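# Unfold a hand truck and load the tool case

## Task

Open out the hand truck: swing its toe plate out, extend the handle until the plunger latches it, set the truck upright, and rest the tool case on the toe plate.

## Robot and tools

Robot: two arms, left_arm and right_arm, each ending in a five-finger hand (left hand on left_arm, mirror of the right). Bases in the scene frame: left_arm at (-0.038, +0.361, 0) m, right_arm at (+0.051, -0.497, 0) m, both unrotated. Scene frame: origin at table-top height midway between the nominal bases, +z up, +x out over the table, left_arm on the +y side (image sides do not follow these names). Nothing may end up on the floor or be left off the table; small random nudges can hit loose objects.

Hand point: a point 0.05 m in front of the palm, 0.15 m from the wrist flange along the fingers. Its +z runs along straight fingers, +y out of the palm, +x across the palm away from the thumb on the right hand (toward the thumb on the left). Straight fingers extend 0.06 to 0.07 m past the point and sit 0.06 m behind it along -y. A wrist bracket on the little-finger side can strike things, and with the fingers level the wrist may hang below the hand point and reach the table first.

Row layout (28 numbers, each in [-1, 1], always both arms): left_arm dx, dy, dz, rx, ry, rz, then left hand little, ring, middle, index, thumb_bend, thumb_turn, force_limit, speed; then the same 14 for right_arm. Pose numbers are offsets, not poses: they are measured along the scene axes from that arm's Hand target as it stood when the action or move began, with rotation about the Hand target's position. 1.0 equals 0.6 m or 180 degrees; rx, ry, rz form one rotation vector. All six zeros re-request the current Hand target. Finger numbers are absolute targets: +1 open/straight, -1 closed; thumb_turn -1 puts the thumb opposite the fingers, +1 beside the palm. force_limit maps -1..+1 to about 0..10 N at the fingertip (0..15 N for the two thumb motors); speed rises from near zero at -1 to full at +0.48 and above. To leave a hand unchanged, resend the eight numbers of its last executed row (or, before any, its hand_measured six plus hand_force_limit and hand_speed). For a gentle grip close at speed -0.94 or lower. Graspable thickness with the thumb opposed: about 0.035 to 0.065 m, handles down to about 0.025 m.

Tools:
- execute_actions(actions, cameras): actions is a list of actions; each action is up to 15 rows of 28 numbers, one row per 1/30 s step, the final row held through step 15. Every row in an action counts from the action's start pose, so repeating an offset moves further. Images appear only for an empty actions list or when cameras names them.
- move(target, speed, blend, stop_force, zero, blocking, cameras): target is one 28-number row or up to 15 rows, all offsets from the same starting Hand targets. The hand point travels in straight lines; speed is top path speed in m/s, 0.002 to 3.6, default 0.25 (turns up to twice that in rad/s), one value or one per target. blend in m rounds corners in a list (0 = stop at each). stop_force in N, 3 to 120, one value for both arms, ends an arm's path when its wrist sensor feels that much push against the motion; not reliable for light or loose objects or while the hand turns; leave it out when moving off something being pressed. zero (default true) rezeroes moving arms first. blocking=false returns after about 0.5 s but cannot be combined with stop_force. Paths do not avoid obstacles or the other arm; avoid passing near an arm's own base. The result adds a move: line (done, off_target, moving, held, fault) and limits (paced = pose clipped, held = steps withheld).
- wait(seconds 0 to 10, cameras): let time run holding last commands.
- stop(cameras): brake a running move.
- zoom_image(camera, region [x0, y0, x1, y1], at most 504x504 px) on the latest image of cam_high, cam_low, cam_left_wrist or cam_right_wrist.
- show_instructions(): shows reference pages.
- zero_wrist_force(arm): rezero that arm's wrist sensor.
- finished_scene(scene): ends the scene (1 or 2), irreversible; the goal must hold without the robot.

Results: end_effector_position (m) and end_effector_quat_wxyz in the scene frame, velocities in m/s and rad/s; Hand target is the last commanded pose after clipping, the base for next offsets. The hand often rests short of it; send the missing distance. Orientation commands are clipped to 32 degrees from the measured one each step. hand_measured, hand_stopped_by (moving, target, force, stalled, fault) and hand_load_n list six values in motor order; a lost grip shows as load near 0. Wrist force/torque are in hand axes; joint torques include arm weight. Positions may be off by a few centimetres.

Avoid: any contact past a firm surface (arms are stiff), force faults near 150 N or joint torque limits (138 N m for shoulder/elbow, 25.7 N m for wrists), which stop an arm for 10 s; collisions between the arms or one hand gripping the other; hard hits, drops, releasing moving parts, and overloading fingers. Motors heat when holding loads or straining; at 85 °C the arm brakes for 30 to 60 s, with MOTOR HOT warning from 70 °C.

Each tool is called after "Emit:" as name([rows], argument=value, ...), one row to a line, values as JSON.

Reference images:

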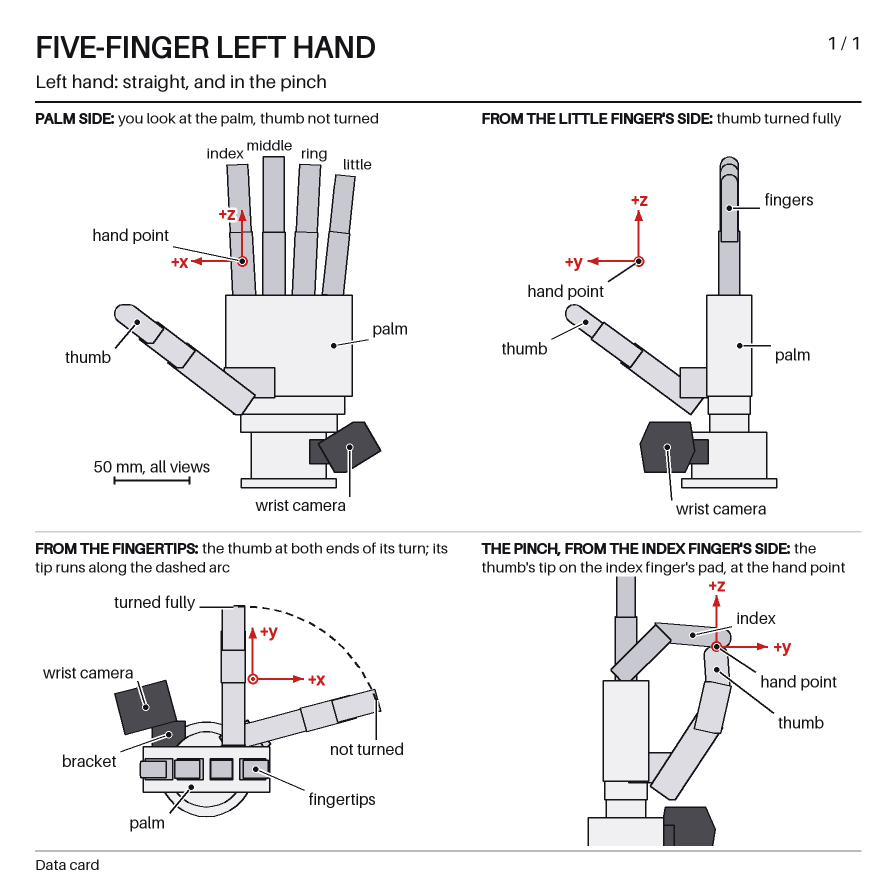

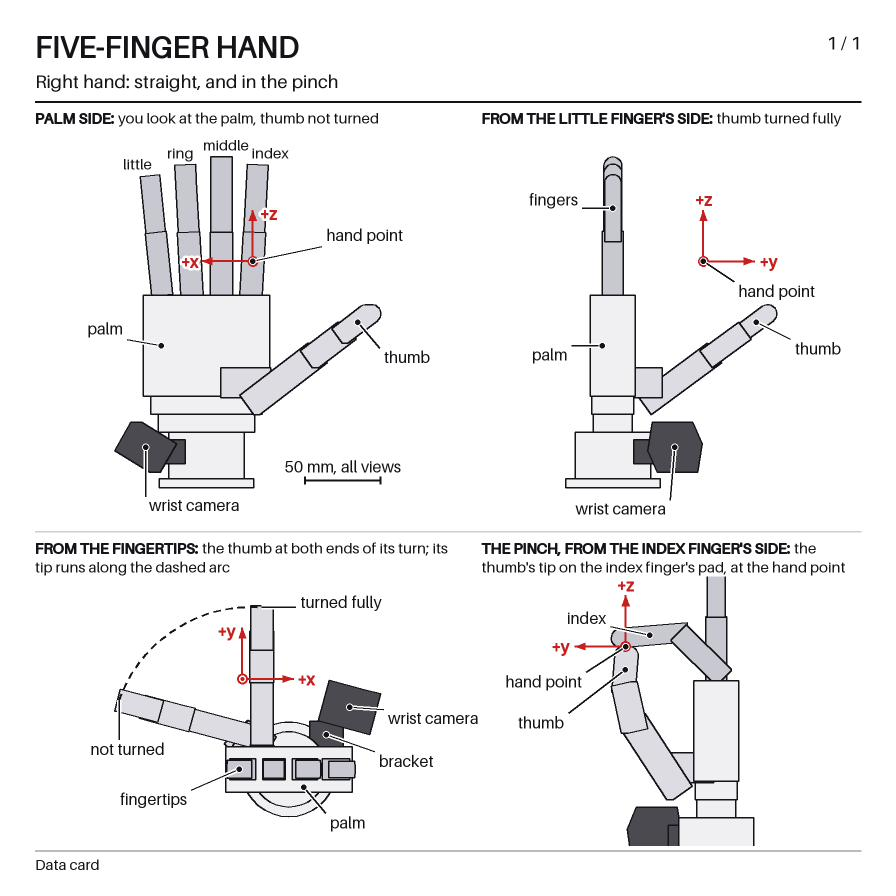

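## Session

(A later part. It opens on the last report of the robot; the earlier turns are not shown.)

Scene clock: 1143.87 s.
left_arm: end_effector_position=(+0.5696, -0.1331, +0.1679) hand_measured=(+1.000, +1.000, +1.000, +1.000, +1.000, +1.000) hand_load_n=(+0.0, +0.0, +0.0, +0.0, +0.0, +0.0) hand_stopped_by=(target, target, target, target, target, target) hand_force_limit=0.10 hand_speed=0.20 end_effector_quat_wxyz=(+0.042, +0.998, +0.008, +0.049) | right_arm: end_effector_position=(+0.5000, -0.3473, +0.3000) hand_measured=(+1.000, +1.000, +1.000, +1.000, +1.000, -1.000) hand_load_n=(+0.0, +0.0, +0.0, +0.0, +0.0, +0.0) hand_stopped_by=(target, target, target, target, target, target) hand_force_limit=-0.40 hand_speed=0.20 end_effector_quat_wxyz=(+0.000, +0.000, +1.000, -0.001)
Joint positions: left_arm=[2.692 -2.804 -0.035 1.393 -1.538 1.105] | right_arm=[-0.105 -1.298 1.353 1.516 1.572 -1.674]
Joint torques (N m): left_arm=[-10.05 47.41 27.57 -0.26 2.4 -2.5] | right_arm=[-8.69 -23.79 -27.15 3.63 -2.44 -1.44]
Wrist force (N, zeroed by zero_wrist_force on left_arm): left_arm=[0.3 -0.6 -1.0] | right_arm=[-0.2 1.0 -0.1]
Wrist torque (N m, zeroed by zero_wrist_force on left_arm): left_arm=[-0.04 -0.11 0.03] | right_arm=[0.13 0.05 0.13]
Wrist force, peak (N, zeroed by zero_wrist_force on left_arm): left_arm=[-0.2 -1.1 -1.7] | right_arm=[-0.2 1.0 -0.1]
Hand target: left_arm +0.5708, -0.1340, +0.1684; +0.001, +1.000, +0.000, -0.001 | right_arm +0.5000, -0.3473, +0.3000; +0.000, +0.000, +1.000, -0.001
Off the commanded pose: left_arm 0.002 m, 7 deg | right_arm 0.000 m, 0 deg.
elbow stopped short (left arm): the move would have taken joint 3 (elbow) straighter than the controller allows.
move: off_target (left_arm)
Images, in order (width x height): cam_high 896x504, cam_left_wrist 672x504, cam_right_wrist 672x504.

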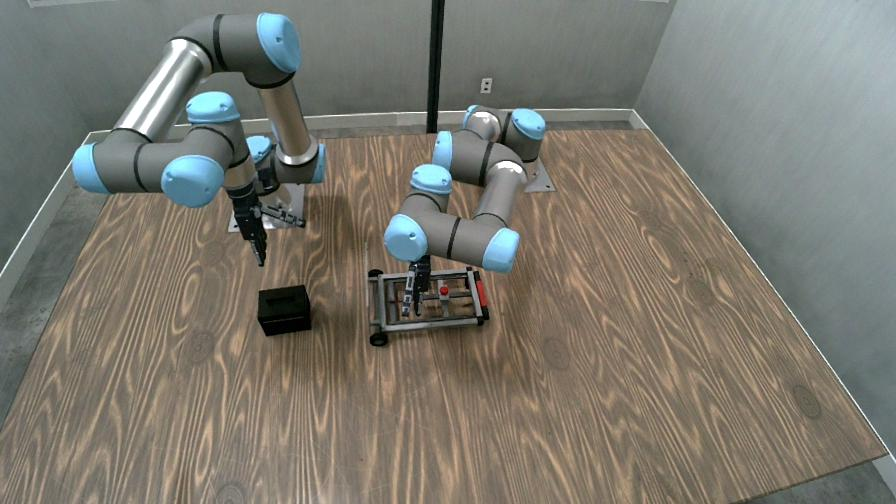

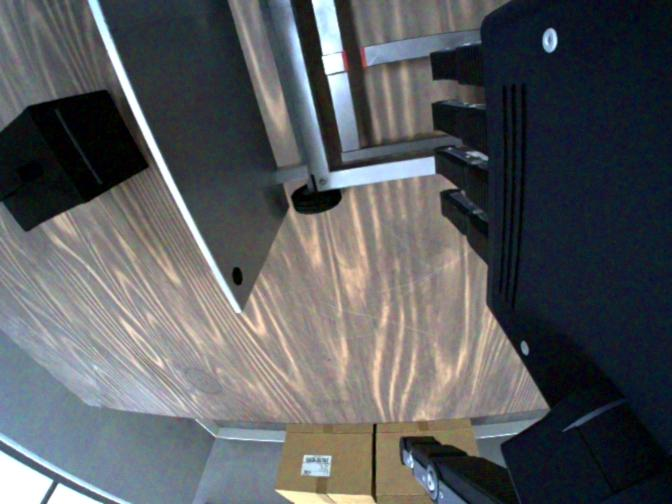

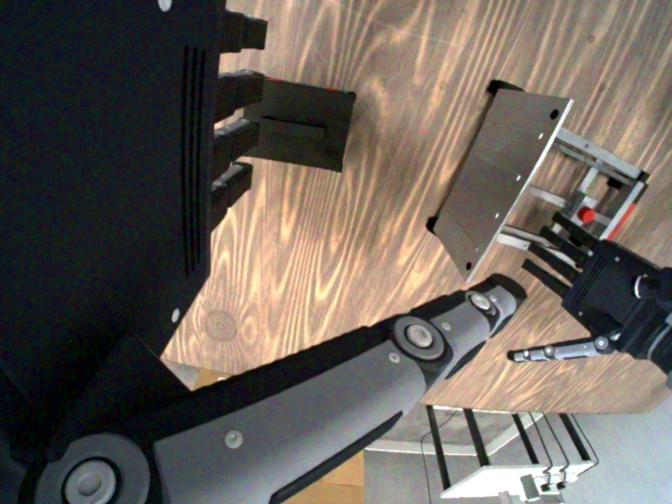

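Emit:
move([
  [-0.06,0.40,0.14,0,0,0,1,1,1,1,1,1,0.1,0.2,-0.05,0.13,-0.04,0,0,-0.5,1,1,1,1,1,-1,-0.4,0.2],
], speed=0.5)

Emit:
move([
  [0,0.1,0,0,0,0.5,1,1,1,1,1,1,0.1,0.2,0,0,0,0,0,-0.5,1,1,1,1,1,-1,-0.4,0.2],
], speed=0.5)

Emit:
move([
  [0,0,0,0,0,0.5,1,1,1,1,1,1,0.1,0.2,0,0,0,0,0,0,1,1,1,1,1,-1,-0.4,0.2],
], speed=0.5, cameras=["cam_high","cam_left_wrist"])

Scene clock: 1187.23 s.
left_arm: end_effector_position=(+0.5348, +0.1059, +0.2524) hand_measured=(+1.000, +1.000, +1.000, +1.000, +1.000, +1.000) hand_load_n=(+0.0, +0.0, +0.0, +0.0, +0.0, +0.0) hand_stopped_by=(target, target, target, target, target, target) hand_force_limit=0.10 hand_speed=0.20 end_effector_quat_wxyz=(+0.001, +1.000, +0.000, -0.001) | right_arm: end_effector_position=(+0.4700, -0.2693, +0.2760) hand_measured=(+1.000, +1.000, +1.000, +1.000, +1.000, -1.000) hand_load_n=(+0.0, +0.0, +0.0, +0.0, +0.0, +0.0) hand_stopped_by=(target, target, target, target, target, target) hand_force_limit=-0.40 hand_speed=0.20 end_effector_quat_wxyz=(+0.000, +0.707, +0.707, -0.001)
Joint positions: left_arm=[3.031 -2.253 -0.863 1.544 -1.57 1.46] | right_arm=[0.318 -1.255 1.358 1.469 1.571 0.319]
Joint torques (N m): left_arm=[9.68 54.94 7 -4.37 -2.59 2.75] | right_arm=[10.42 -24.84 -27.74 3.62 2.52 1.35]
Wrist force (N, zeroed by zero_wrist_force on left_arm): left_arm=[0.1 -0.7 -1.3] | right_arm=[-0.2 0.8 0.0]
Wrist torque (N m, zeroed by zero_wrist_force on left_arm): left_arm=[-0.02 -0.05 -0.14] | right_arm=[0.10 0.08 -0.02]
Wrist force, peak (N, zeroed by zero_wrist_force on left_arm): left_arm=[0.1 -1.7 -1.5] | right_arm=[-0.2 1.1 0.1]
Hand target: left_arm +0.5348, +0.1060, +0.2524; +0.001, +1.000, +0.000, -0.001 | right_arm +0.4700, -0.2693, +0.2760; +0.000, +0.707, +0.707, -0.001
Off the commanded pose: left_arm 0.000 m, 0 deg | right_arm 0.000 m, 0 deg.
move: done

Scene clock: 1189.70 s.
left_arm: end_effector_position=(+0.5348, +0.1660, +0.2524) hand_measured=(+1.000, +1.000, +1.000, +1.000, +1.000, +1.000) hand_load_n=(+0.0, +0.0, +0.0, +0.0, +0.0, +0.0) hand_stopped_by=(target, target, target, target, target, target) hand_force_limit=0.10 hand_speed=0.20 end_effector_quat_wxyz=(+0.001, +0.707, +0.707, +0.000) | right_arm: end_effector_position=(+0.4700, -0.2693, +0.2760) hand_measured=(+1.000, +1.000, +1.000, +1.000, +1.000, -1.000) hand_load_n=(+0.0, +0.0, +0.0, +0.0, +0.0, +0.0) hand_stopped_by=(target, target, target, target, target, target) hand_force_limit=-0.40 hand_speed=0.20 end_effector_quat_wxyz=(-0.001, +1.000, +0.000, +0.000)
Joint positions: left_arm=[2.967 -2.203 -0.946 1.579 -1.57 -0.173] | right_arm=[0.317 -1.014 1.006 1.579 1.569 1.888]
Joint torques (N m): left_arm=[-9.85 33.64 28.01 -4.29 -2.56 -2.31] | right_arm=[-9.04 -35.25 -27.57 3.55 2.48 1.32]
Wrist force (N, zeroed by zero_wrist_force on left_arm): left_arm=[-0.1 -0.9 -0.7] | right_arm=[-0.2 0.7 0.1]
Wrist torque (N m, zeroed by zero_wrist_force on left_arm): left_arm=[-0.07 0.02 0.02] | right_arm=[0.06 0.07 -0.01]
Wrist force, peak (N, zeroed by zero_wrist_force on left_arm): left_arm=[-0.1 -1.1 -1.6] | right_arm=[-0.1 1.1 0.2]
Hand target: left_arm +0.5348, +0.1660, +0.2524; +0.001, +0.707, +0.707, +0.000 | right_arm +0.4700, -0.2693, +0.2760; -0.001, +1.000, +0.000, +0.000
Off the commanded pose: left_arm 0.000 m, 0 deg | right_arm 0.000 m, 0 deg.
move: done

Scene clock: 1192.47 s.
left_arm: end_effector_position=(+0.5347, +0.1660, +0.2523) hand_measured=(+1.000, +1.000, +1.000, +1.000, +1.000, +1.000) hand_load_n=(+0.0, +0.0, +0.0, -0.5, +0.0, +0.0) hand_stopped_by=(target, target, target, target, target, target) hand_force_limit=0.10 hand_speed=0.20 end_effector_quat_wxyz=(+0.001, +0.000, +1.000, +0.000) | right_arm: end_effector_position=(+0.4700, -0.2693, +0.2760) hand_measured=(+1.000, +1.000, +1.000, +1.000, +1.000, -1.000) hand_load_n=(+0.0, +0.0, +0.0, +0.0, +0.0, +0.0) hand_stopped_by=(target, target, target, target, target, target) hand_force_limit=-0.40 hand_speed=0.20 end_effector_quat_wxyz=(-0.001, +1.000, +0.000, +0.000)
Joint positions: left_arm=[2.946 -2.641 -0.145 1.217 -1.572 -1.766] | right_arm=[0.317 -1.014 1.006 1.579 1.569 1.888]
Joint torques (N m): left_arm=[6.98 43.2 28.78 -4.49 -2.64 -2.56] | right_arm=[-9.19 -34.82 -27.49 3.66 2.58 1.45]
Wrist force (N, zeroed by zero_wrist_force on left_arm): left_arm=[-0.5 -0.5 -0.7] | right_arm=[-0.2 0.6 0.2]
Wrist torque (N m, zeroed by zero_wrist_force on left_arm): left_arm=[-0.01 0.09 -0.02] | right_arm=[0.05 0.07 -0.01]
Wrist force, peak (N, zeroed by zero_wrist_force on left_arm): left_arm=[0.1 -1.1 -1.5] | right_arm=[-0.2 1.0 0.4]
Hand target: left_arm +0.5348, +0.1660, +0.2524; +0.001, +0.000, +1.000, +0.001 | right_arm +0.4700, -0.2693, +0.2760; -0.001, +1.000, +0.000, +0.000
Off the commanded pose: left_arm 0.000 m, 0 deg | right_arm 0.000 m, 0 deg.
move: done
Images, in order (width x height): cam_high 896x504, cam_left_wrist 672x504.

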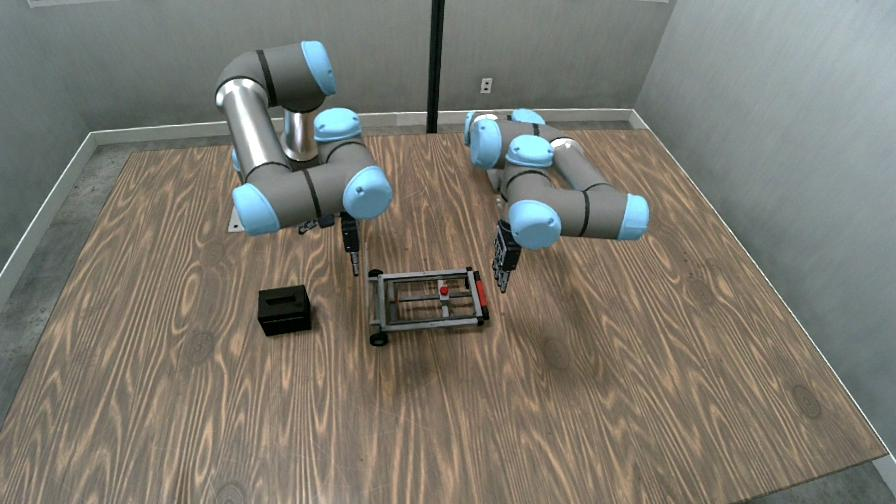

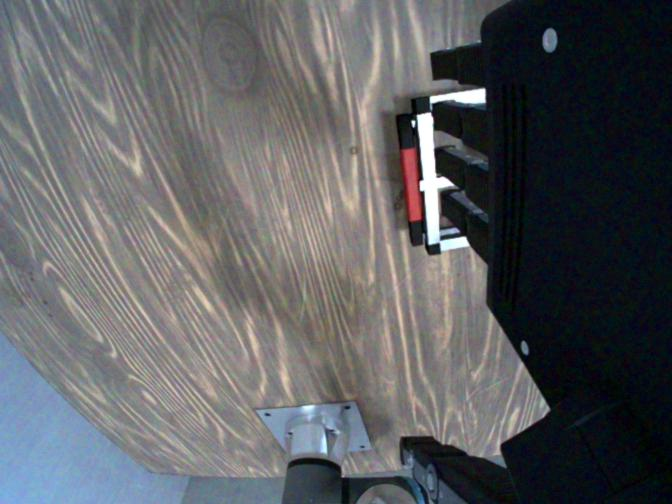

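Emit:
move([
  [-0.033,-0.033,-0.07,0,0,0,1,1,1,1,1,1,0.1,0.2,0,0.112,0,0,0,0,1,1,1,1,1,-1,-0.4,0.2],
  [-0.033,-0.033,-0.154,0,0,0,1,1,1,1,1,1,0.1,0.2,0,0.112,-0.2,0,0,0,1,1,1,1,1,-1,-0.4,0.2],
], speed=0.15)

Emit:
move(target=[0,0,0,0,0,0,1,1,1,1,1,1,0.1,0.2,0,-0.1,0,0,0,0,1,1,1,1,1,-1,-0.4,0.2], speed=0.03, stop_force=4, cameras=["cam_left_wrist","cam_low"])

Emit:
execute_actions([
  [[0,0,0,0,0,0,1,1,1,1,1,1,0.1,0.2,0,0,0,0,0,0,1,1,1,1,-1,-1,-0.4,-0.7]],
])

Emit:
zoom_image(camera="cam_left_wrist", region=[340, 60, 500, 260])

Emit:
zoom_image(camera="cam_low", region=[260, 120, 500, 290])

Scene clock: 1204.33 s.
left_arm: end_effector_position=(+0.5150, +0.1461, +0.1601) hand_measured=(+1.000, +1.000, +1.000, +1.000, +1.000, +1.000) hand_load_n=(+0.0, +0.0, +0.0, +0.0, +0.0, +0.0) hand_stopped_by=(target, target, target, target, target, target) hand_force_limit=0.10 hand_speed=0.20 end_effector_quat_wxyz=(+0.001, +0.000, +1.000, +0.001) | right_arm: end_effector_position=(+0.4700, -0.2021, +0.1562) hand_measured=(+1.000, +1.000, +1.000, +1.000, +1.000, -1.000) hand_load_n=(+0.0, +0.0, +0.0, +0.0, -0.5, +0.0) hand_stopped_by=(target, target, target, target, target, target) hand_force_limit=-0.40 hand_speed=0.20 end_effector_quat_wxyz=(-0.001, +1.000, +0.000, +0.000)
Joint positions: left_arm=[2.909 -2.493 -0.671 1.594 -1.572 -1.803] | right_arm=[0.433 -0.872 1.081 1.362 1.569 2.005]
Joint torques (N m): left_arm=[-0.39 61.92 6.95 -0.59 0.78 2.75] | right_arm=[-7.26 -39.85 -11.17 0.96 -2.42 -1.33]
Wrist force (N, zeroed by zero_wrist_force on left_arm): left_arm=[-0.1 -0.5 -1.0] | right_arm=[-0.1 0.5 0.2]
Wrist torque (N m, zeroed by zero_wrist_force on left_arm): left_arm=[0.00 0.03 -0.01] | right_arm=[0.03 0.04 0.02]
Wrist force, peak (N, zeroed by zero_wrist_force on left_arm): left_arm=[-0.6 -0.1 -1.7] | right_arm=[0.1 1.7 0.1]
Hand target: left_arm +0.5150, +0.1462, +0.1600; +0.001, +0.000, +1.000, +0.001 | right_arm +0.4700, -0.2021, +0.1560; -0.001, +1.000, +0.000, +0.000
Off the commanded pose: left_arm 0.000 m, 0 deg | right_arm 0.000 m, 0 deg.
move: done

Scene clock: 1206.93 s.
left_arm: end_effector_position=(+0.5150, +0.1462, +0.1600) hand_measured=(+1.000, +1.000, +1.000, +1.000, +1.000, +1.000) hand_load_n=(+0.0, +0.0, +0.0, +0.0, +0.0, +0.0) hand_stopped_by=(target, target, target, target, target, target) hand_force_limit=0.10 hand_speed=0.20 end_effector_quat_wxyz=(+0.001, +0.000, +1.000, +0.001) | right_arm: end_effector_position=(+0.4700, -0.2436, +0.1560) hand_measured=(+1.000, +1.000, +1.000, +1.000, +1.000, -1.000) hand_load_n=(+0.0, +0.0, +0.0, +0.0, +0.0, +0.0) hand_stopped_by=(target, target, target, target, target, target) hand_force_limit=-0.40 hand_speed=0.20 end_effector_quat_wxyz=(-0.001, +1.000, +0.000, +0.000)
Joint positions: left_arm=[2.909 -2.493 -0.671 1.594 -1.572 -1.803] | right_arm=[0.363 -0.936 1.189 1.317 1.569 1.934]
Joint torques (N m): left_arm=[9.13 61.18 6.39 -0.57 2.37 2.73] | right_arm=[10.25 -37.43 -26.47 3.69 2.04 1.43]
Wrist force (N, zeroed by zero_wrist_force on left_arm): left_arm=[-0.2 -0.6 -0.9] | right_arm=[-0.2 0.6 0.2]
Wrist torque (N m, zeroed by zero_wrist_force on left_arm): left_arm=[-0.01 0.05 -0.03] | right_arm=[0.04 0.07 -0.02]
Wrist force, peak (N, zeroed by zero_wrist_force on left_arm): left_arm=[-0.1 -0.4 -1.4] | right_arm=[-0.2 -5.7 3.5]
Hand target: left_arm +0.5150, +0.1462, +0.1600; +0.001, +0.000, +1.000, +0.001 | right_arm +0.4700, -0.2436, +0.1560; -0.001, +1.000, +0.000, +0.000 (not the last commanded pose)
Off the commanded pose: left_arm 0.000 m, 0 deg | right_arm 0.018 m, 0 deg.
move: contact (right_arm)
Images, in order (width x height): cam_low 896x504, cam_left_wrist 672x504.

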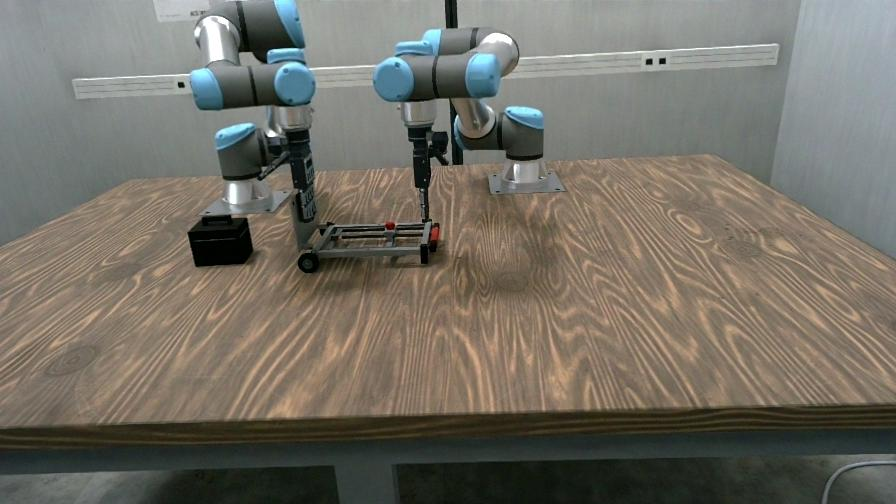

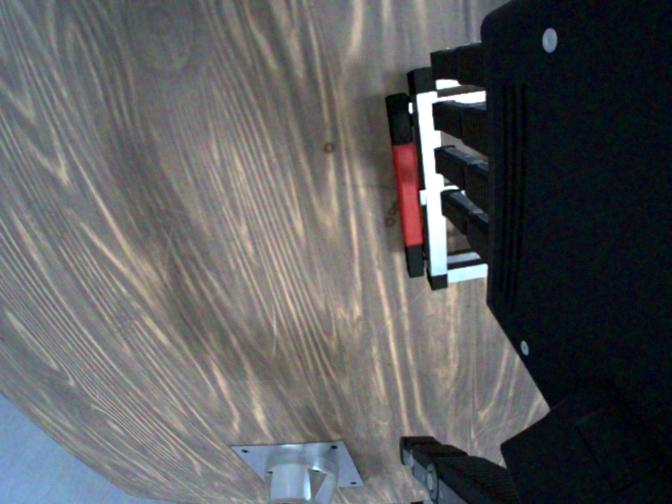

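Scene clock: 1210.43 s.
left_arm: end_effector_position=(+0.5150, +0.1462, +0.1600) hand_measured=(+1.000, +1.000, +1.000, +1.000, +1.000, +1.000) hand_load_n=(+0.0, +0.0, +0.0, +0.0, +0.5, +0.0) hand_stopped_by=(target, target, target, target, target, target) hand_force_limit=0.10 hand_speed=0.20 end_effector_quat_wxyz=(+0.001, +0.000, +1.000, +0.001) | right_arm: end_effector_position=(+0.4700, -0.2436, +0.1560) hand_measured=(+1.000, +1.000, +1.000, +1.000, -0.456, -1.000) hand_load_n=(+0.0, +0.0, +0.0, +0.0, +0.0, +0.0) hand_stopped_by=(target, target, target, target, moving, target) hand_force_limit=-0.40 hand_speed=-0.70 end_effector_quat_wxyz=(-0.001, +1.000, +0.000, +0.000)
Joint positions: left_arm=[2.909 -2.493 -0.671 1.594 -1.572 -1.803] | right_arm=[0.363 -0.936 1.189 1.317 1.569 1.934]
Joint torques (N m): left_arm=[9.17 61.23 6.31 -0.63 2.36 2.71] | right_arm=[10.71 -37.4 -23.92 3.35 2.16 1.44]
Wrist force (N, zeroed by zero_wrist_force on left_arm): left_arm=[-0.1 -0.6 -1.1] | right_arm=[-0.2 0.7 0.3]
Wrist torque (N m, zeroed by zero_wrist_force on left_arm): left_arm=[-0.01 0.03 -0.02] | right_arm=[0.05 0.05 -0.01]
Wrist force, peak (N, zeroed by zero_wrist_force on left_arm): left_arm=[0.3 -0.5 -1.3] | right_arm=[-0.3 0.9 0.2]
Hand target: left_arm +0.5150, +0.1462, +0.1600; +0.001, +0.000, +1.000, +0.001 | right_arm +0.4700, -0.2436, +0.1560; -0.001, +1.000, +0.000, +0.000
Off the commanded pose: left_arm 0.000 m, 0 deg | right_arm 0.000 m, 0 deg.
not at rest: the robot was still moving 3 seconds after this call's last action.

Scaled by 2.520 from the camera's 672x504 image, which has a finer 960x720 frame.
This view is cut from an older image: the scene may have changed since it was taken.

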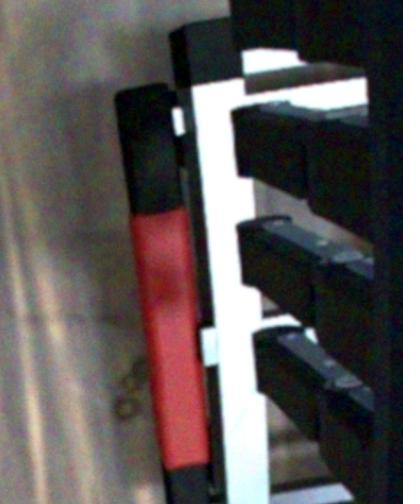

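Scaled by 2.100.
This view is cut from an older image: the scene may have changed since it was taken.

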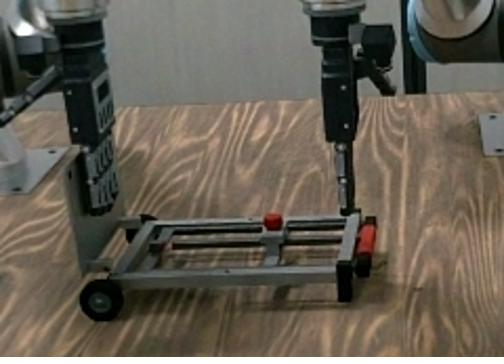

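Emit:
move(target=[0,0,-0.08,0,0,0,1,1,1,1,1,1,0.1,0.2,0,0,0,0,0,0,1,1,1,1,-1,-1,-0.4,-0.7], speed=0.02, stop_force=3, cameras=["cam_left_wrist","cam_low"])

Emit:
zoom_image(camera="cam_left_wrist", region=[340, 0, 500, 260])

Emit:
zoom_image(camera="cam_low", region=[390, 180, 470, 270])

Scene clock: 1237.90 s.
left_arm: end_effector_position=(+0.5150, +0.1462, +0.1187) hand_measured=(+1.000, +1.000, +1.000, +1.000, +1.000, +1.000) hand_load_n=(+0.0, +0.0, +0.0, +0.0, +0.0, +0.0) hand_stopped_by=(target, target, target, target, target, target) hand_force_limit=0.10 hand_speed=0.20 end_effector_quat_wxyz=(+0.000, +0.000, +1.000, +0.001) | right_arm: end_effector_position=(+0.4700, -0.2436, +0.1560) hand_measured=(+1.000, +1.000, +1.000, +1.000, -0.822, -1.000) hand_load_n=(+0.5, +0.0, +0.0, +0.0, +4.0, +0.5) hand_stopped_by=(target, target, target, target, force, target) hand_force_limit=-0.40 hand_speed=-0.70 end_effector_quat_wxyz=(-0.001, +1.000, +0.000, +0.000)
Joint positions: left_arm=[2.909 -2.504 -0.757 1.691 -1.572 -1.803] | right_arm=[0.363 -0.936 1.189 1.317 1.569 1.934]
Joint torques (N m): left_arm=[4.86 58.08 27.57 -3.95 0.86 -0.71] | right_arm=[9.9 -48.03 -19.44 2.67 -2.42 0.85]
Wrist force (N, zeroed by zero_wrist_force on left_arm): left_arm=[-0.4 -0.5 -5.8] | right_arm=[0.1 2.1 0.8]
Wrist torque (N m, zeroed by zero_wrist_force on left_arm): left_arm=[0.30 -0.10 -0.04] | right_arm=[0.07 -0.02 0.09]
Wrist force, peak (N, zeroed by zero_wrist_force on left_arm): left_arm=[-1.5 -0.5 -24.3] | right_arm=[-0.2 2.7 0.8]
Hand target: left_arm +0.5150, +0.1462, +0.1187; +0.000, +0.000, +1.000, +0.001 (not the last commanded pose) | right_arm +0.4700, -0.2436, +0.1560; -0.001, +1.000, +0.000, +0.000
Off the commanded pose: left_arm 0.007 m, 0 deg | right_arm 0.000 m, 0 deg.
move: contact (left_arm)
Images, in order (width x height): cam_low 896x504, cam_left_wrist 672x504.

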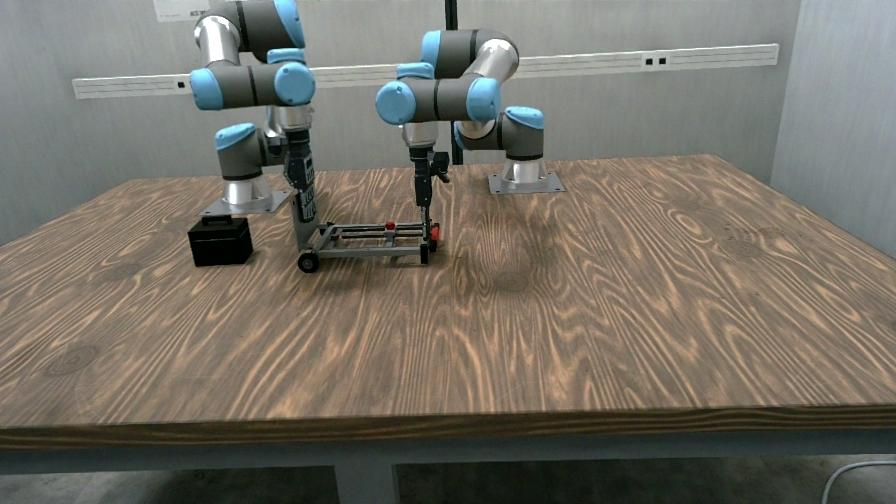

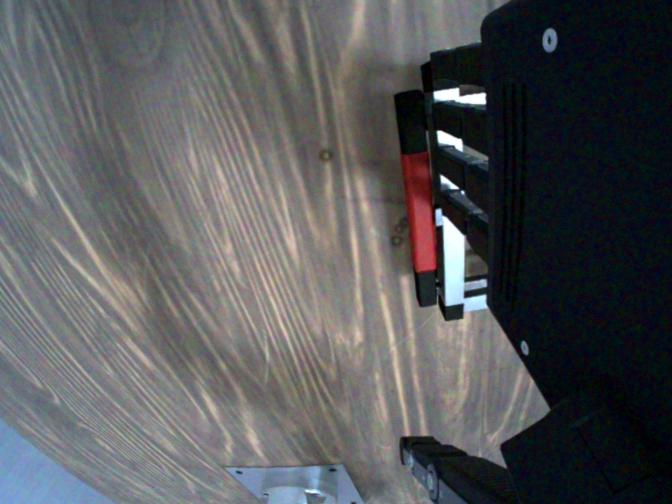

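Scaled by 1.938 from the camera's 672x504 image, which has a finer 960x720 frame.

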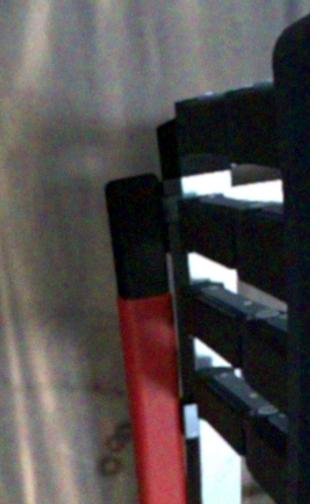

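Scaled by 5.600.

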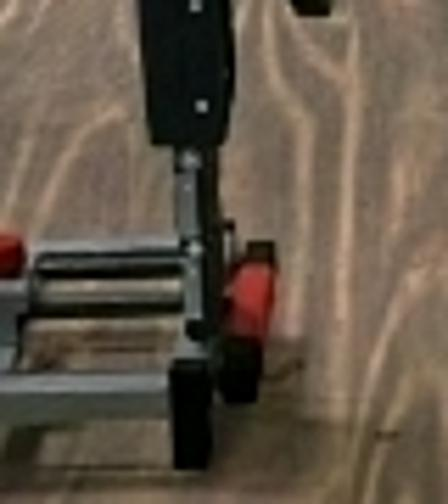

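Emit:
move([
  [0,0,0.008,0,0,0,1,1,1,1,1,1,0.1,0.2,0,0,0,0,0,0,1,1,1,1,-1,-1,-0.4,-0.7],
  [0,0.0133,0.008,0,0,0,1,1,1,1,1,1,0.1,0.2,0,0,0,0,0,0,1,1,1,1,-1,-1,-0.4,-0.7],
], speed=0.03)

Emit:
move(target=[0,0,-0.02,0,0,0,1,1,1,1,1,1,0.1,0.2,0,0,0,0,0,0,1,1,1,1,-1,-1,-0.4,-0.7], speed=0.008, stop_force=3, cameras=["cam_left_wrist","cam_low"])

Emit:
zoom_image(camera="cam_left_wrist", region=[340, 0, 500, 260])

Emit:
zoom_image(camera="cam_low", region=[390, 180, 470, 270])

Scene clock: 1251.70 s.
left_arm: end_effector_position=(+0.5150, +0.1540, +0.1235) hand_measured=(+1.000, +1.000, +1.000, +1.000, +1.000, +1.000) hand_load_n=(+0.0, +0.0, +0.0, +0.0, +0.0, +0.0) hand_stopped_by=(target, target, target, target, target, target) hand_force_limit=0.10 hand_speed=0.20 end_effector_quat_wxyz=(+0.000, +0.000, +1.000, +0.001) | right_arm: end_effector_position=(+0.4700, -0.2436, +0.1560) hand_measured=(+1.000, +1.000, +1.000, +1.000, -0.822, -1.000) hand_load_n=(+0.0, +0.0, +0.0, +0.0, +4.0, +1.0) hand_stopped_by=(target, target, target, target, force, target) hand_force_limit=-0.40 hand_speed=-0.70 end_effector_quat_wxyz=(-0.001, +1.000, +0.000, +0.000)
Joint positions: left_arm=[2.921 -2.49 -0.77 1.69 -1.572 -1.791] | right_arm=[0.363 -0.936 1.189 1.317 1.569 1.934]
Joint torques (N m): left_arm=[11.88 62.09 7.44 -0.91 0.08 3.14] | right_arm=[9.73 -50.27 -16.2 2.34 -2.61 0.48]
Wrist force (N, zeroed by zero_wrist_force on left_arm): left_arm=[0.1 -0.4 -0.9] | right_arm=[-0.2 2.1 0.7]
Wrist torque (N m, zeroed by zero_wrist_force on left_arm): left_arm=[0.02 -0.02 -0.17] | right_arm=[0.06 0.03 0.07]
Wrist force, peak (N, zeroed by zero_wrist_force on left_arm): left_arm=[-0.5 -0.5 -6.2] | right_arm=[-0.2 2.5 0.8]
Hand target: left_arm +0.5150, +0.1541, +0.1235; +0.000, +0.000, +1.000, +0.001 | right_arm +0.4700, -0.2436, +0.1560; -0.001, +1.000, +0.000, +0.000
Off the commanded pose: left_arm 0.000 m, 0 deg | right_arm 0.000 m, 0 deg.
move: done

Scene clock: 1254.20 s.
left_arm: end_effector_position=(+0.5150, +0.1541, +0.1141) hand_measured=(+1.000, +1.000, +1.000, +1.000, +1.000, +1.000) hand_load_n=(+0.0, +0.0, +0.0, +0.0, +0.0, +0.0) hand_stopped_by=(target, target, target, target, target, target) hand_force_limit=0.10 hand_speed=0.20 end_effector_quat_wxyz=(+0.000, +0.000, +1.000, +0.001) | right_arm: end_effector_position=(+0.4700, -0.2436, +0.1560) hand_measured=(+1.000, +1.000, +1.000, +1.000, -0.822, -1.000) hand_load_n=(+0.0, +0.0, +0.0, +0.0, +4.0, +0.5) hand_stopped_by=(target, target, target, target, force, target) hand_force_limit=-0.40 hand_speed=-0.70 end_effector_quat_wxyz=(-0.001, +1.000, +0.000, +0.000)
Joint positions: left_arm=[2.921 -2.494 -0.787 1.711 -1.572 -1.791] | right_arm=[0.363 -0.936 1.189 1.317 1.569 1.934]
Joint torques (N m): left_arm=[8.52 59.96 27.75 -4.17 0.68 2.71] | right_arm=[9.86 -49.74 -14.72 2.07 -2.55 0.23]
Wrist force (N, zeroed by zero_wrist_force on left_arm): left_arm=[-0.4 -0.4 -3.7] | right_arm=[0.1 2.1 0.7]
Wrist torque (N m, zeroed by zero_wrist_force on left_arm): left_arm=[0.18 -0.02 -0.20] | right_arm=[0.07 -0.01 0.09]
Wrist force, peak (N, zeroed by zero_wrist_force on left_arm): left_arm=[-0.5 -0.2 -5.5] | right_arm=[-0.2 2.5 0.7]
Hand target: left_arm +0.5150, +0.1541, +0.1141; +0.000, +0.000, +1.000, +0.001 (not the last commanded pose) | right_arm +0.4700, -0.2436, +0.1560; -0.001, +1.000, +0.000, +0.000
Off the commanded pose: left_arm 0.003 m, 0 deg | right_arm 0.000 m, 0 deg.
move: contact (left_arm)
Images, in order (width x height): cam_low 896x504, cam_left_wrist 672x504.

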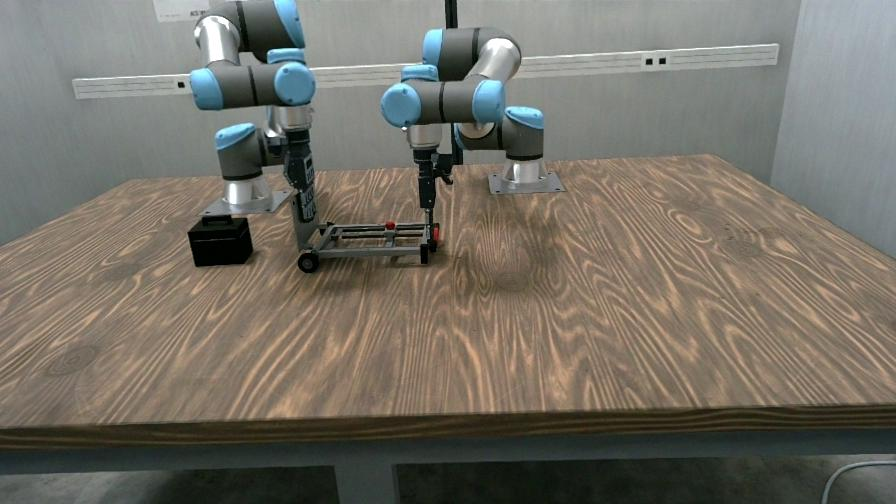

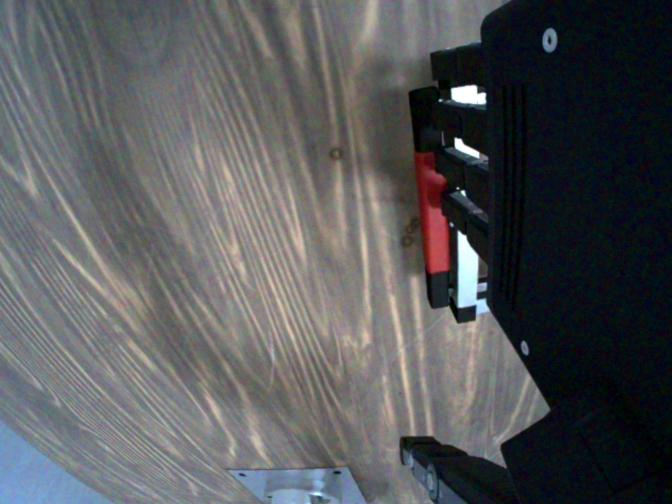

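Scaled by 1.938 from the camera's 672x504 image, which has a finer 960x720 frame.

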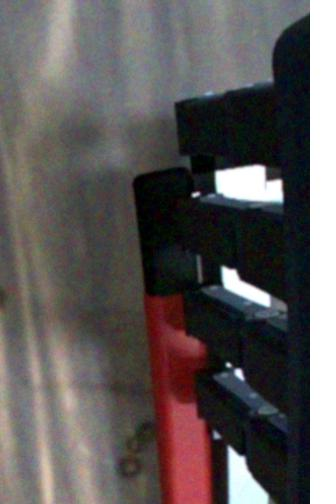

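Scaled by 5.600.

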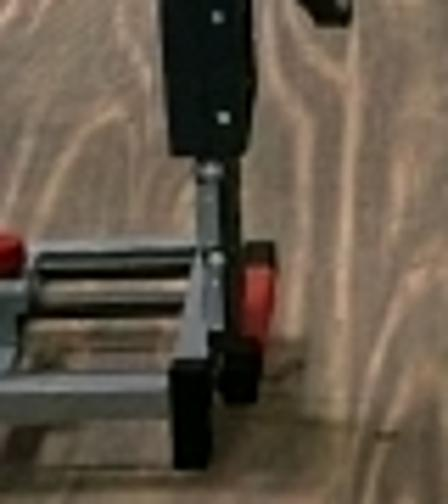

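Emit:
move(target=[0,0.02,0,0,0,0,1,1,1,1,1,1,0.1,0.2,0,0,0,0,0,0,1,1,1,1,-1,-1,-0.4,-0.7], speed=0.01, stop_force=18, cameras=["cam_left_wrist","cam_low"])

Emit:
zoom_image(camera="cam_left_wrist", region=[340, 0, 500, 260])

Emit:
zoom_image(camera="cam_low", region=[390, 180, 470, 270])

Scene clock: 1262.70 s.
left_arm: end_effector_position=(+0.5150, +0.1661, +0.1141) hand_measured=(+1.000, +1.000, +1.000, +1.000, +1.000, +1.000) hand_load_n=(+0.0, +0.0, +0.0, +0.0, +0.0, +0.0) hand_stopped_by=(target, target, target, target, target, target) hand_force_limit=0.10 hand_speed=0.20 end_effector_quat_wxyz=(+0.000, +0.000, +1.000, +0.001) | right_arm: end_effector_position=(+0.4700, -0.2436, +0.1560) hand_measured=(+1.000, +1.000, +1.000, +1.000, -0.822, -1.000) hand_load_n=(+0.0, +0.0, +0.0, +0.0, +4.0, +1.0) hand_stopped_by=(target, target, target, target, force, target) hand_force_limit=-0.40 hand_speed=-0.70 end_effector_quat_wxyz=(-0.001, +1.000, +0.000, +0.000)
Joint positions: left_arm=[2.94 -2.478 -0.817 1.725 -1.572 -1.772] | right_arm=[0.363 -0.936 1.189 1.317 1.569 1.934]
Joint torques (N m): left_arm=[10.68 59.55 5.49 -0.38 0.73 2.69] | right_arm=[9.18 -50.39 -15.07 1.44 -2.55 -0.34]
Wrist force (N, zeroed by zero_wrist_force on left_arm): left_arm=[-0.4 -2.1 -3.4] | right_arm=[-0.3 2.3 0.6]
Wrist torque (N m, zeroed by zero_wrist_force on left_arm): left_arm=[0.19 0.00 -0.17] | right_arm=[0.11 0.04 0.07]
Wrist force, peak (N, zeroed by zero_wrist_force on left_arm): left_arm=[-0.4 -2.5 -3.8] | right_arm=[-0.2 2.4 0.8]
Hand target: left_arm +0.5150, +0.1661, +0.1141; +0.000, +0.000, +1.000, +0.001 | right_arm +0.4700, -0.2436, +0.1560; -0.001, +1.000, +0.000, +0.000
Off the commanded pose: left_arm 0.000 m, 0 deg | right_arm 0.000 m, 0 deg.
move: done
Images, in order (width x height): cam_low 896x504, cam_left_wrist 672x504.

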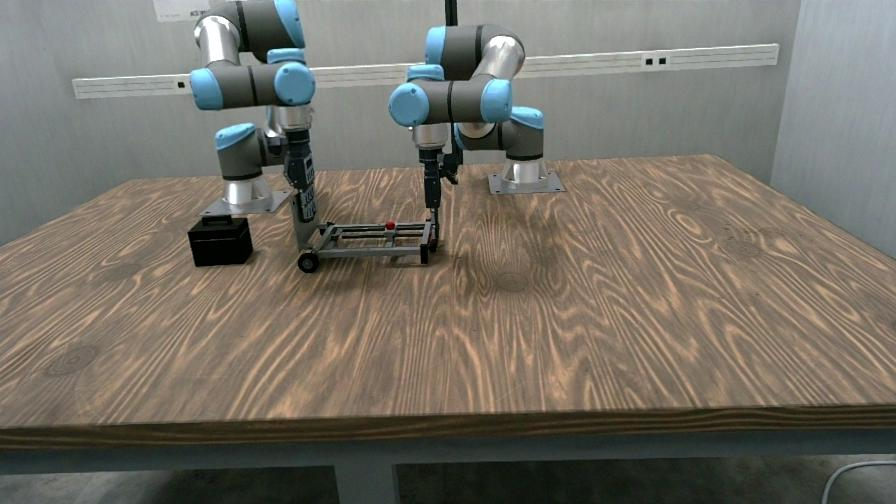

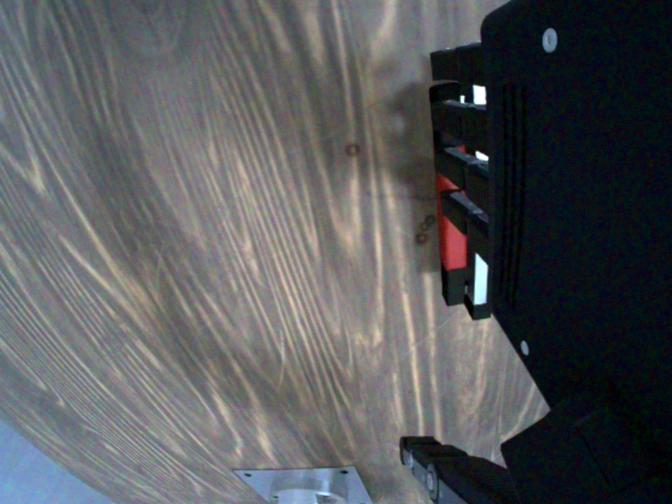

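Scaled by 1.938 from the camera's 672x504 image, which has a finer 960x720 frame.

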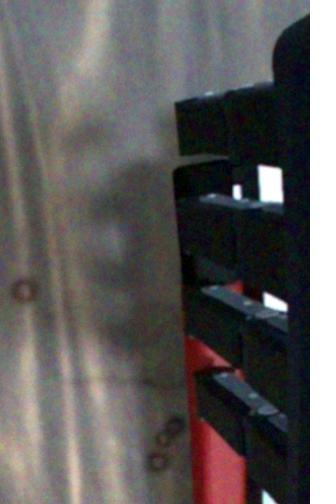

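Scaled by 5.600.

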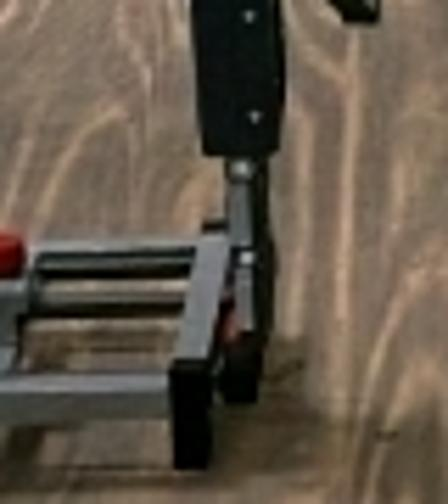

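Emit:
move([
  [0,0,0.004,0,0,0,1,1,1,1,1,1,0.1,0.2,0,0,0,0,0,0,1,1,1,1,-1,-1,-0.4,-0.7],
], speed=0.03)

Emit:
zero_wrist_force(arm="left_arm")

Emit:
move(target=[0,-0.035,0,0,0,0,1,1,1,1,1,1,0.1,0.2,0,0,0,0,0,0,1,1,1,1,-1,-1,-0.4,-0.7], speed=0.008, stop_force=3, cameras=["cam_left_wrist","cam_low"])

Emit:
zoom_image(camera="cam_left_wrist", region=[340, 0, 500, 260])

Scene clock: 1280.10 s.
left_arm: end_effector_position=(+0.5150, +0.1662, +0.1164) hand_measured=(+1.000, +1.000, +1.000, +1.000, +1.000, +1.000) hand_load_n=(+0.0, +0.0, +0.0, +0.0, +0.0, +0.0) hand_stopped_by=(target, target, target, target, target, target) hand_force_limit=0.10 hand_speed=0.20 end_effector_quat_wxyz=(+0.000, +0.000, +1.000, +0.001) | right_arm: end_effector_position=(+0.4700, -0.2436, +0.1560) hand_measured=(+1.000, +1.000, +1.000, +1.000, -0.822, -1.000) hand_load_n=(+0.0, +0.0, +0.0, +0.5, +4.0, +0.5) hand_stopped_by=(target, target, target, target, force, target) hand_force_limit=-0.40 hand_speed=-0.70 end_effector_quat_wxyz=(-0.001, +1.000, +0.000, +0.000)
Joint positions: left_arm=[2.94 -2.477 -0.813 1.72 -1.572 -1.772] | right_arm=[0.363 -0.936 1.189 1.317 1.569 1.934]
Joint torques (N m): left_arm=[8.5 60.94 30.62 -4.25 1.91 2.78] | right_arm=[9.05 -49.77 -14.77 1.11 -2.58 -0.75]
Wrist force (N, zeroed by zero_wrist_force on left_arm): left_arm=[-0.5 -0.7 -0.7] | right_arm=[-0.3 2.2 0.8]
Wrist torque (N m, zeroed by zero_wrist_force on left_arm): left_arm=[-0.04 0.08 -0.20] | right_arm=[0.07 0.04 0.07]
Wrist force, peak (N, zeroed by zero_wrist_force on left_arm): left_arm=[-0.7 -2.2 -3.7] | right_arm=[-0.4 2.5 0.6]
Hand target: left_arm +0.5150, +0.1661, +0.1165; +0.000, +0.000, +1.000, +0.001 | right_arm +0.4700, -0.2436, +0.1560; -0.001, +1.000, +0.000, +0.000
Off the commanded pose: left_arm 0.000 m, 0 deg | right_arm 0.000 m, 0 deg.
move: done

Wrist force sensor zeroed.

Scene clock: 1283.00 s.
left_arm: end_effector_position=(+0.5150, +0.1522, +0.1165) hand_measured=(+1.000, +1.000, +1.000, +1.000, +1.000, +1.000) hand_load_n=(+0.0, +0.0, -2.0, +0.0, +0.0, +0.0) hand_stopped_by=(target, target, target, target, target, target) hand_force_limit=0.10 hand_speed=0.20 end_effector_quat_wxyz=(+0.000, +0.000, +1.000, +0.001) | right_arm: end_effector_position=(+0.4700, -0.2436, +0.1560) hand_measured=(+1.000, +1.000, +1.000, +1.000, -0.822, -1.000) hand_load_n=(+0.0, +0.0, +0.0, +0.0, +4.0, +1.0) hand_stopped_by=(target, target, target, target, force, target) hand_force_limit=-0.40 hand_speed=-0.70 end_effector_quat_wxyz=(-0.001, +1.000, +0.000, +0.000)
Joint positions: left_arm=[2.918 -2.496 -0.778 1.703 -1.572 -1.794] | right_arm=[0.363 -0.936 1.189 1.317 1.569 1.934]
Joint torques (N m): left_arm=[8.51 60.52 6.07 -0.35 1.39 2.69] | right_arm=[8.95 -49.78 -14.34 0.98 -2.54 -0.88]
Wrist force (N, zeroed by zero_wrist_force on left_arm): left_arm=[-0.2 2.8 -1.9] | right_arm=[-0.1 2.3 0.7]
Wrist torque (N m, zeroed by zero_wrist_force on left_arm): left_arm=[0.14 -0.08 0.04] | right_arm=[0.10 0.02 0.08]
Wrist force, peak (N, zeroed by zero_wrist_force on left_arm): left_arm=[0.3 4.4 -1.8] | right_arm=[-0.3 2.7 0.8]
Hand target: left_arm +0.5150, +0.1522, +0.1166; +0.000, +0.000, +1.000, +0.001 (not the last commanded pose) | right_arm +0.4700, -0.2436, +0.1560; -0.001, +1.000, +0.000, +0.000
Off the commanded pose: left_arm 0.007 m, 0 deg | right_arm 0.000 m, 0 deg.
move: contact (left_arm)
Images, in order (width x height): cam_low 896x504, cam_left_wrist 672x504.

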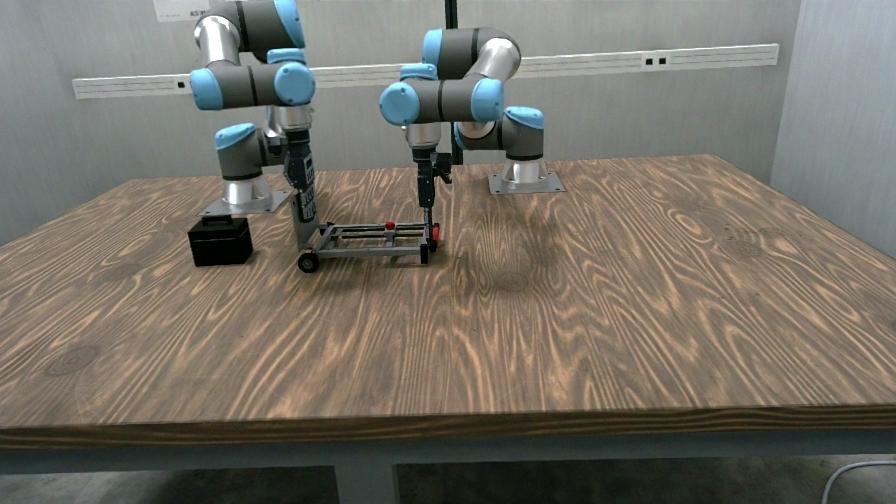

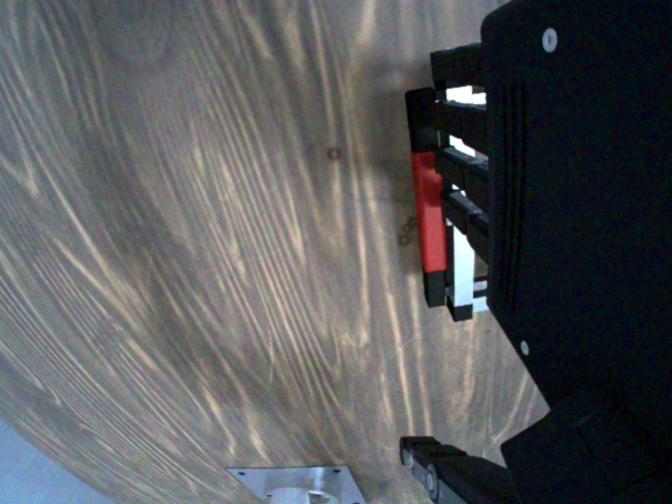

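Scaled by 1.938 from the camera's 672x504 image, which has a finer 960x720 frame.

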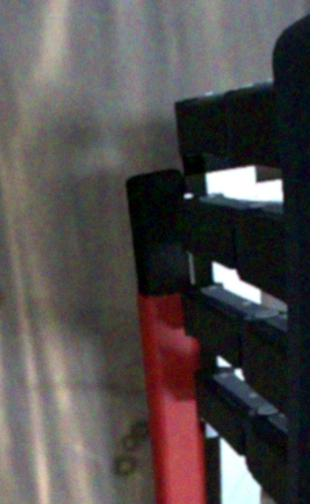

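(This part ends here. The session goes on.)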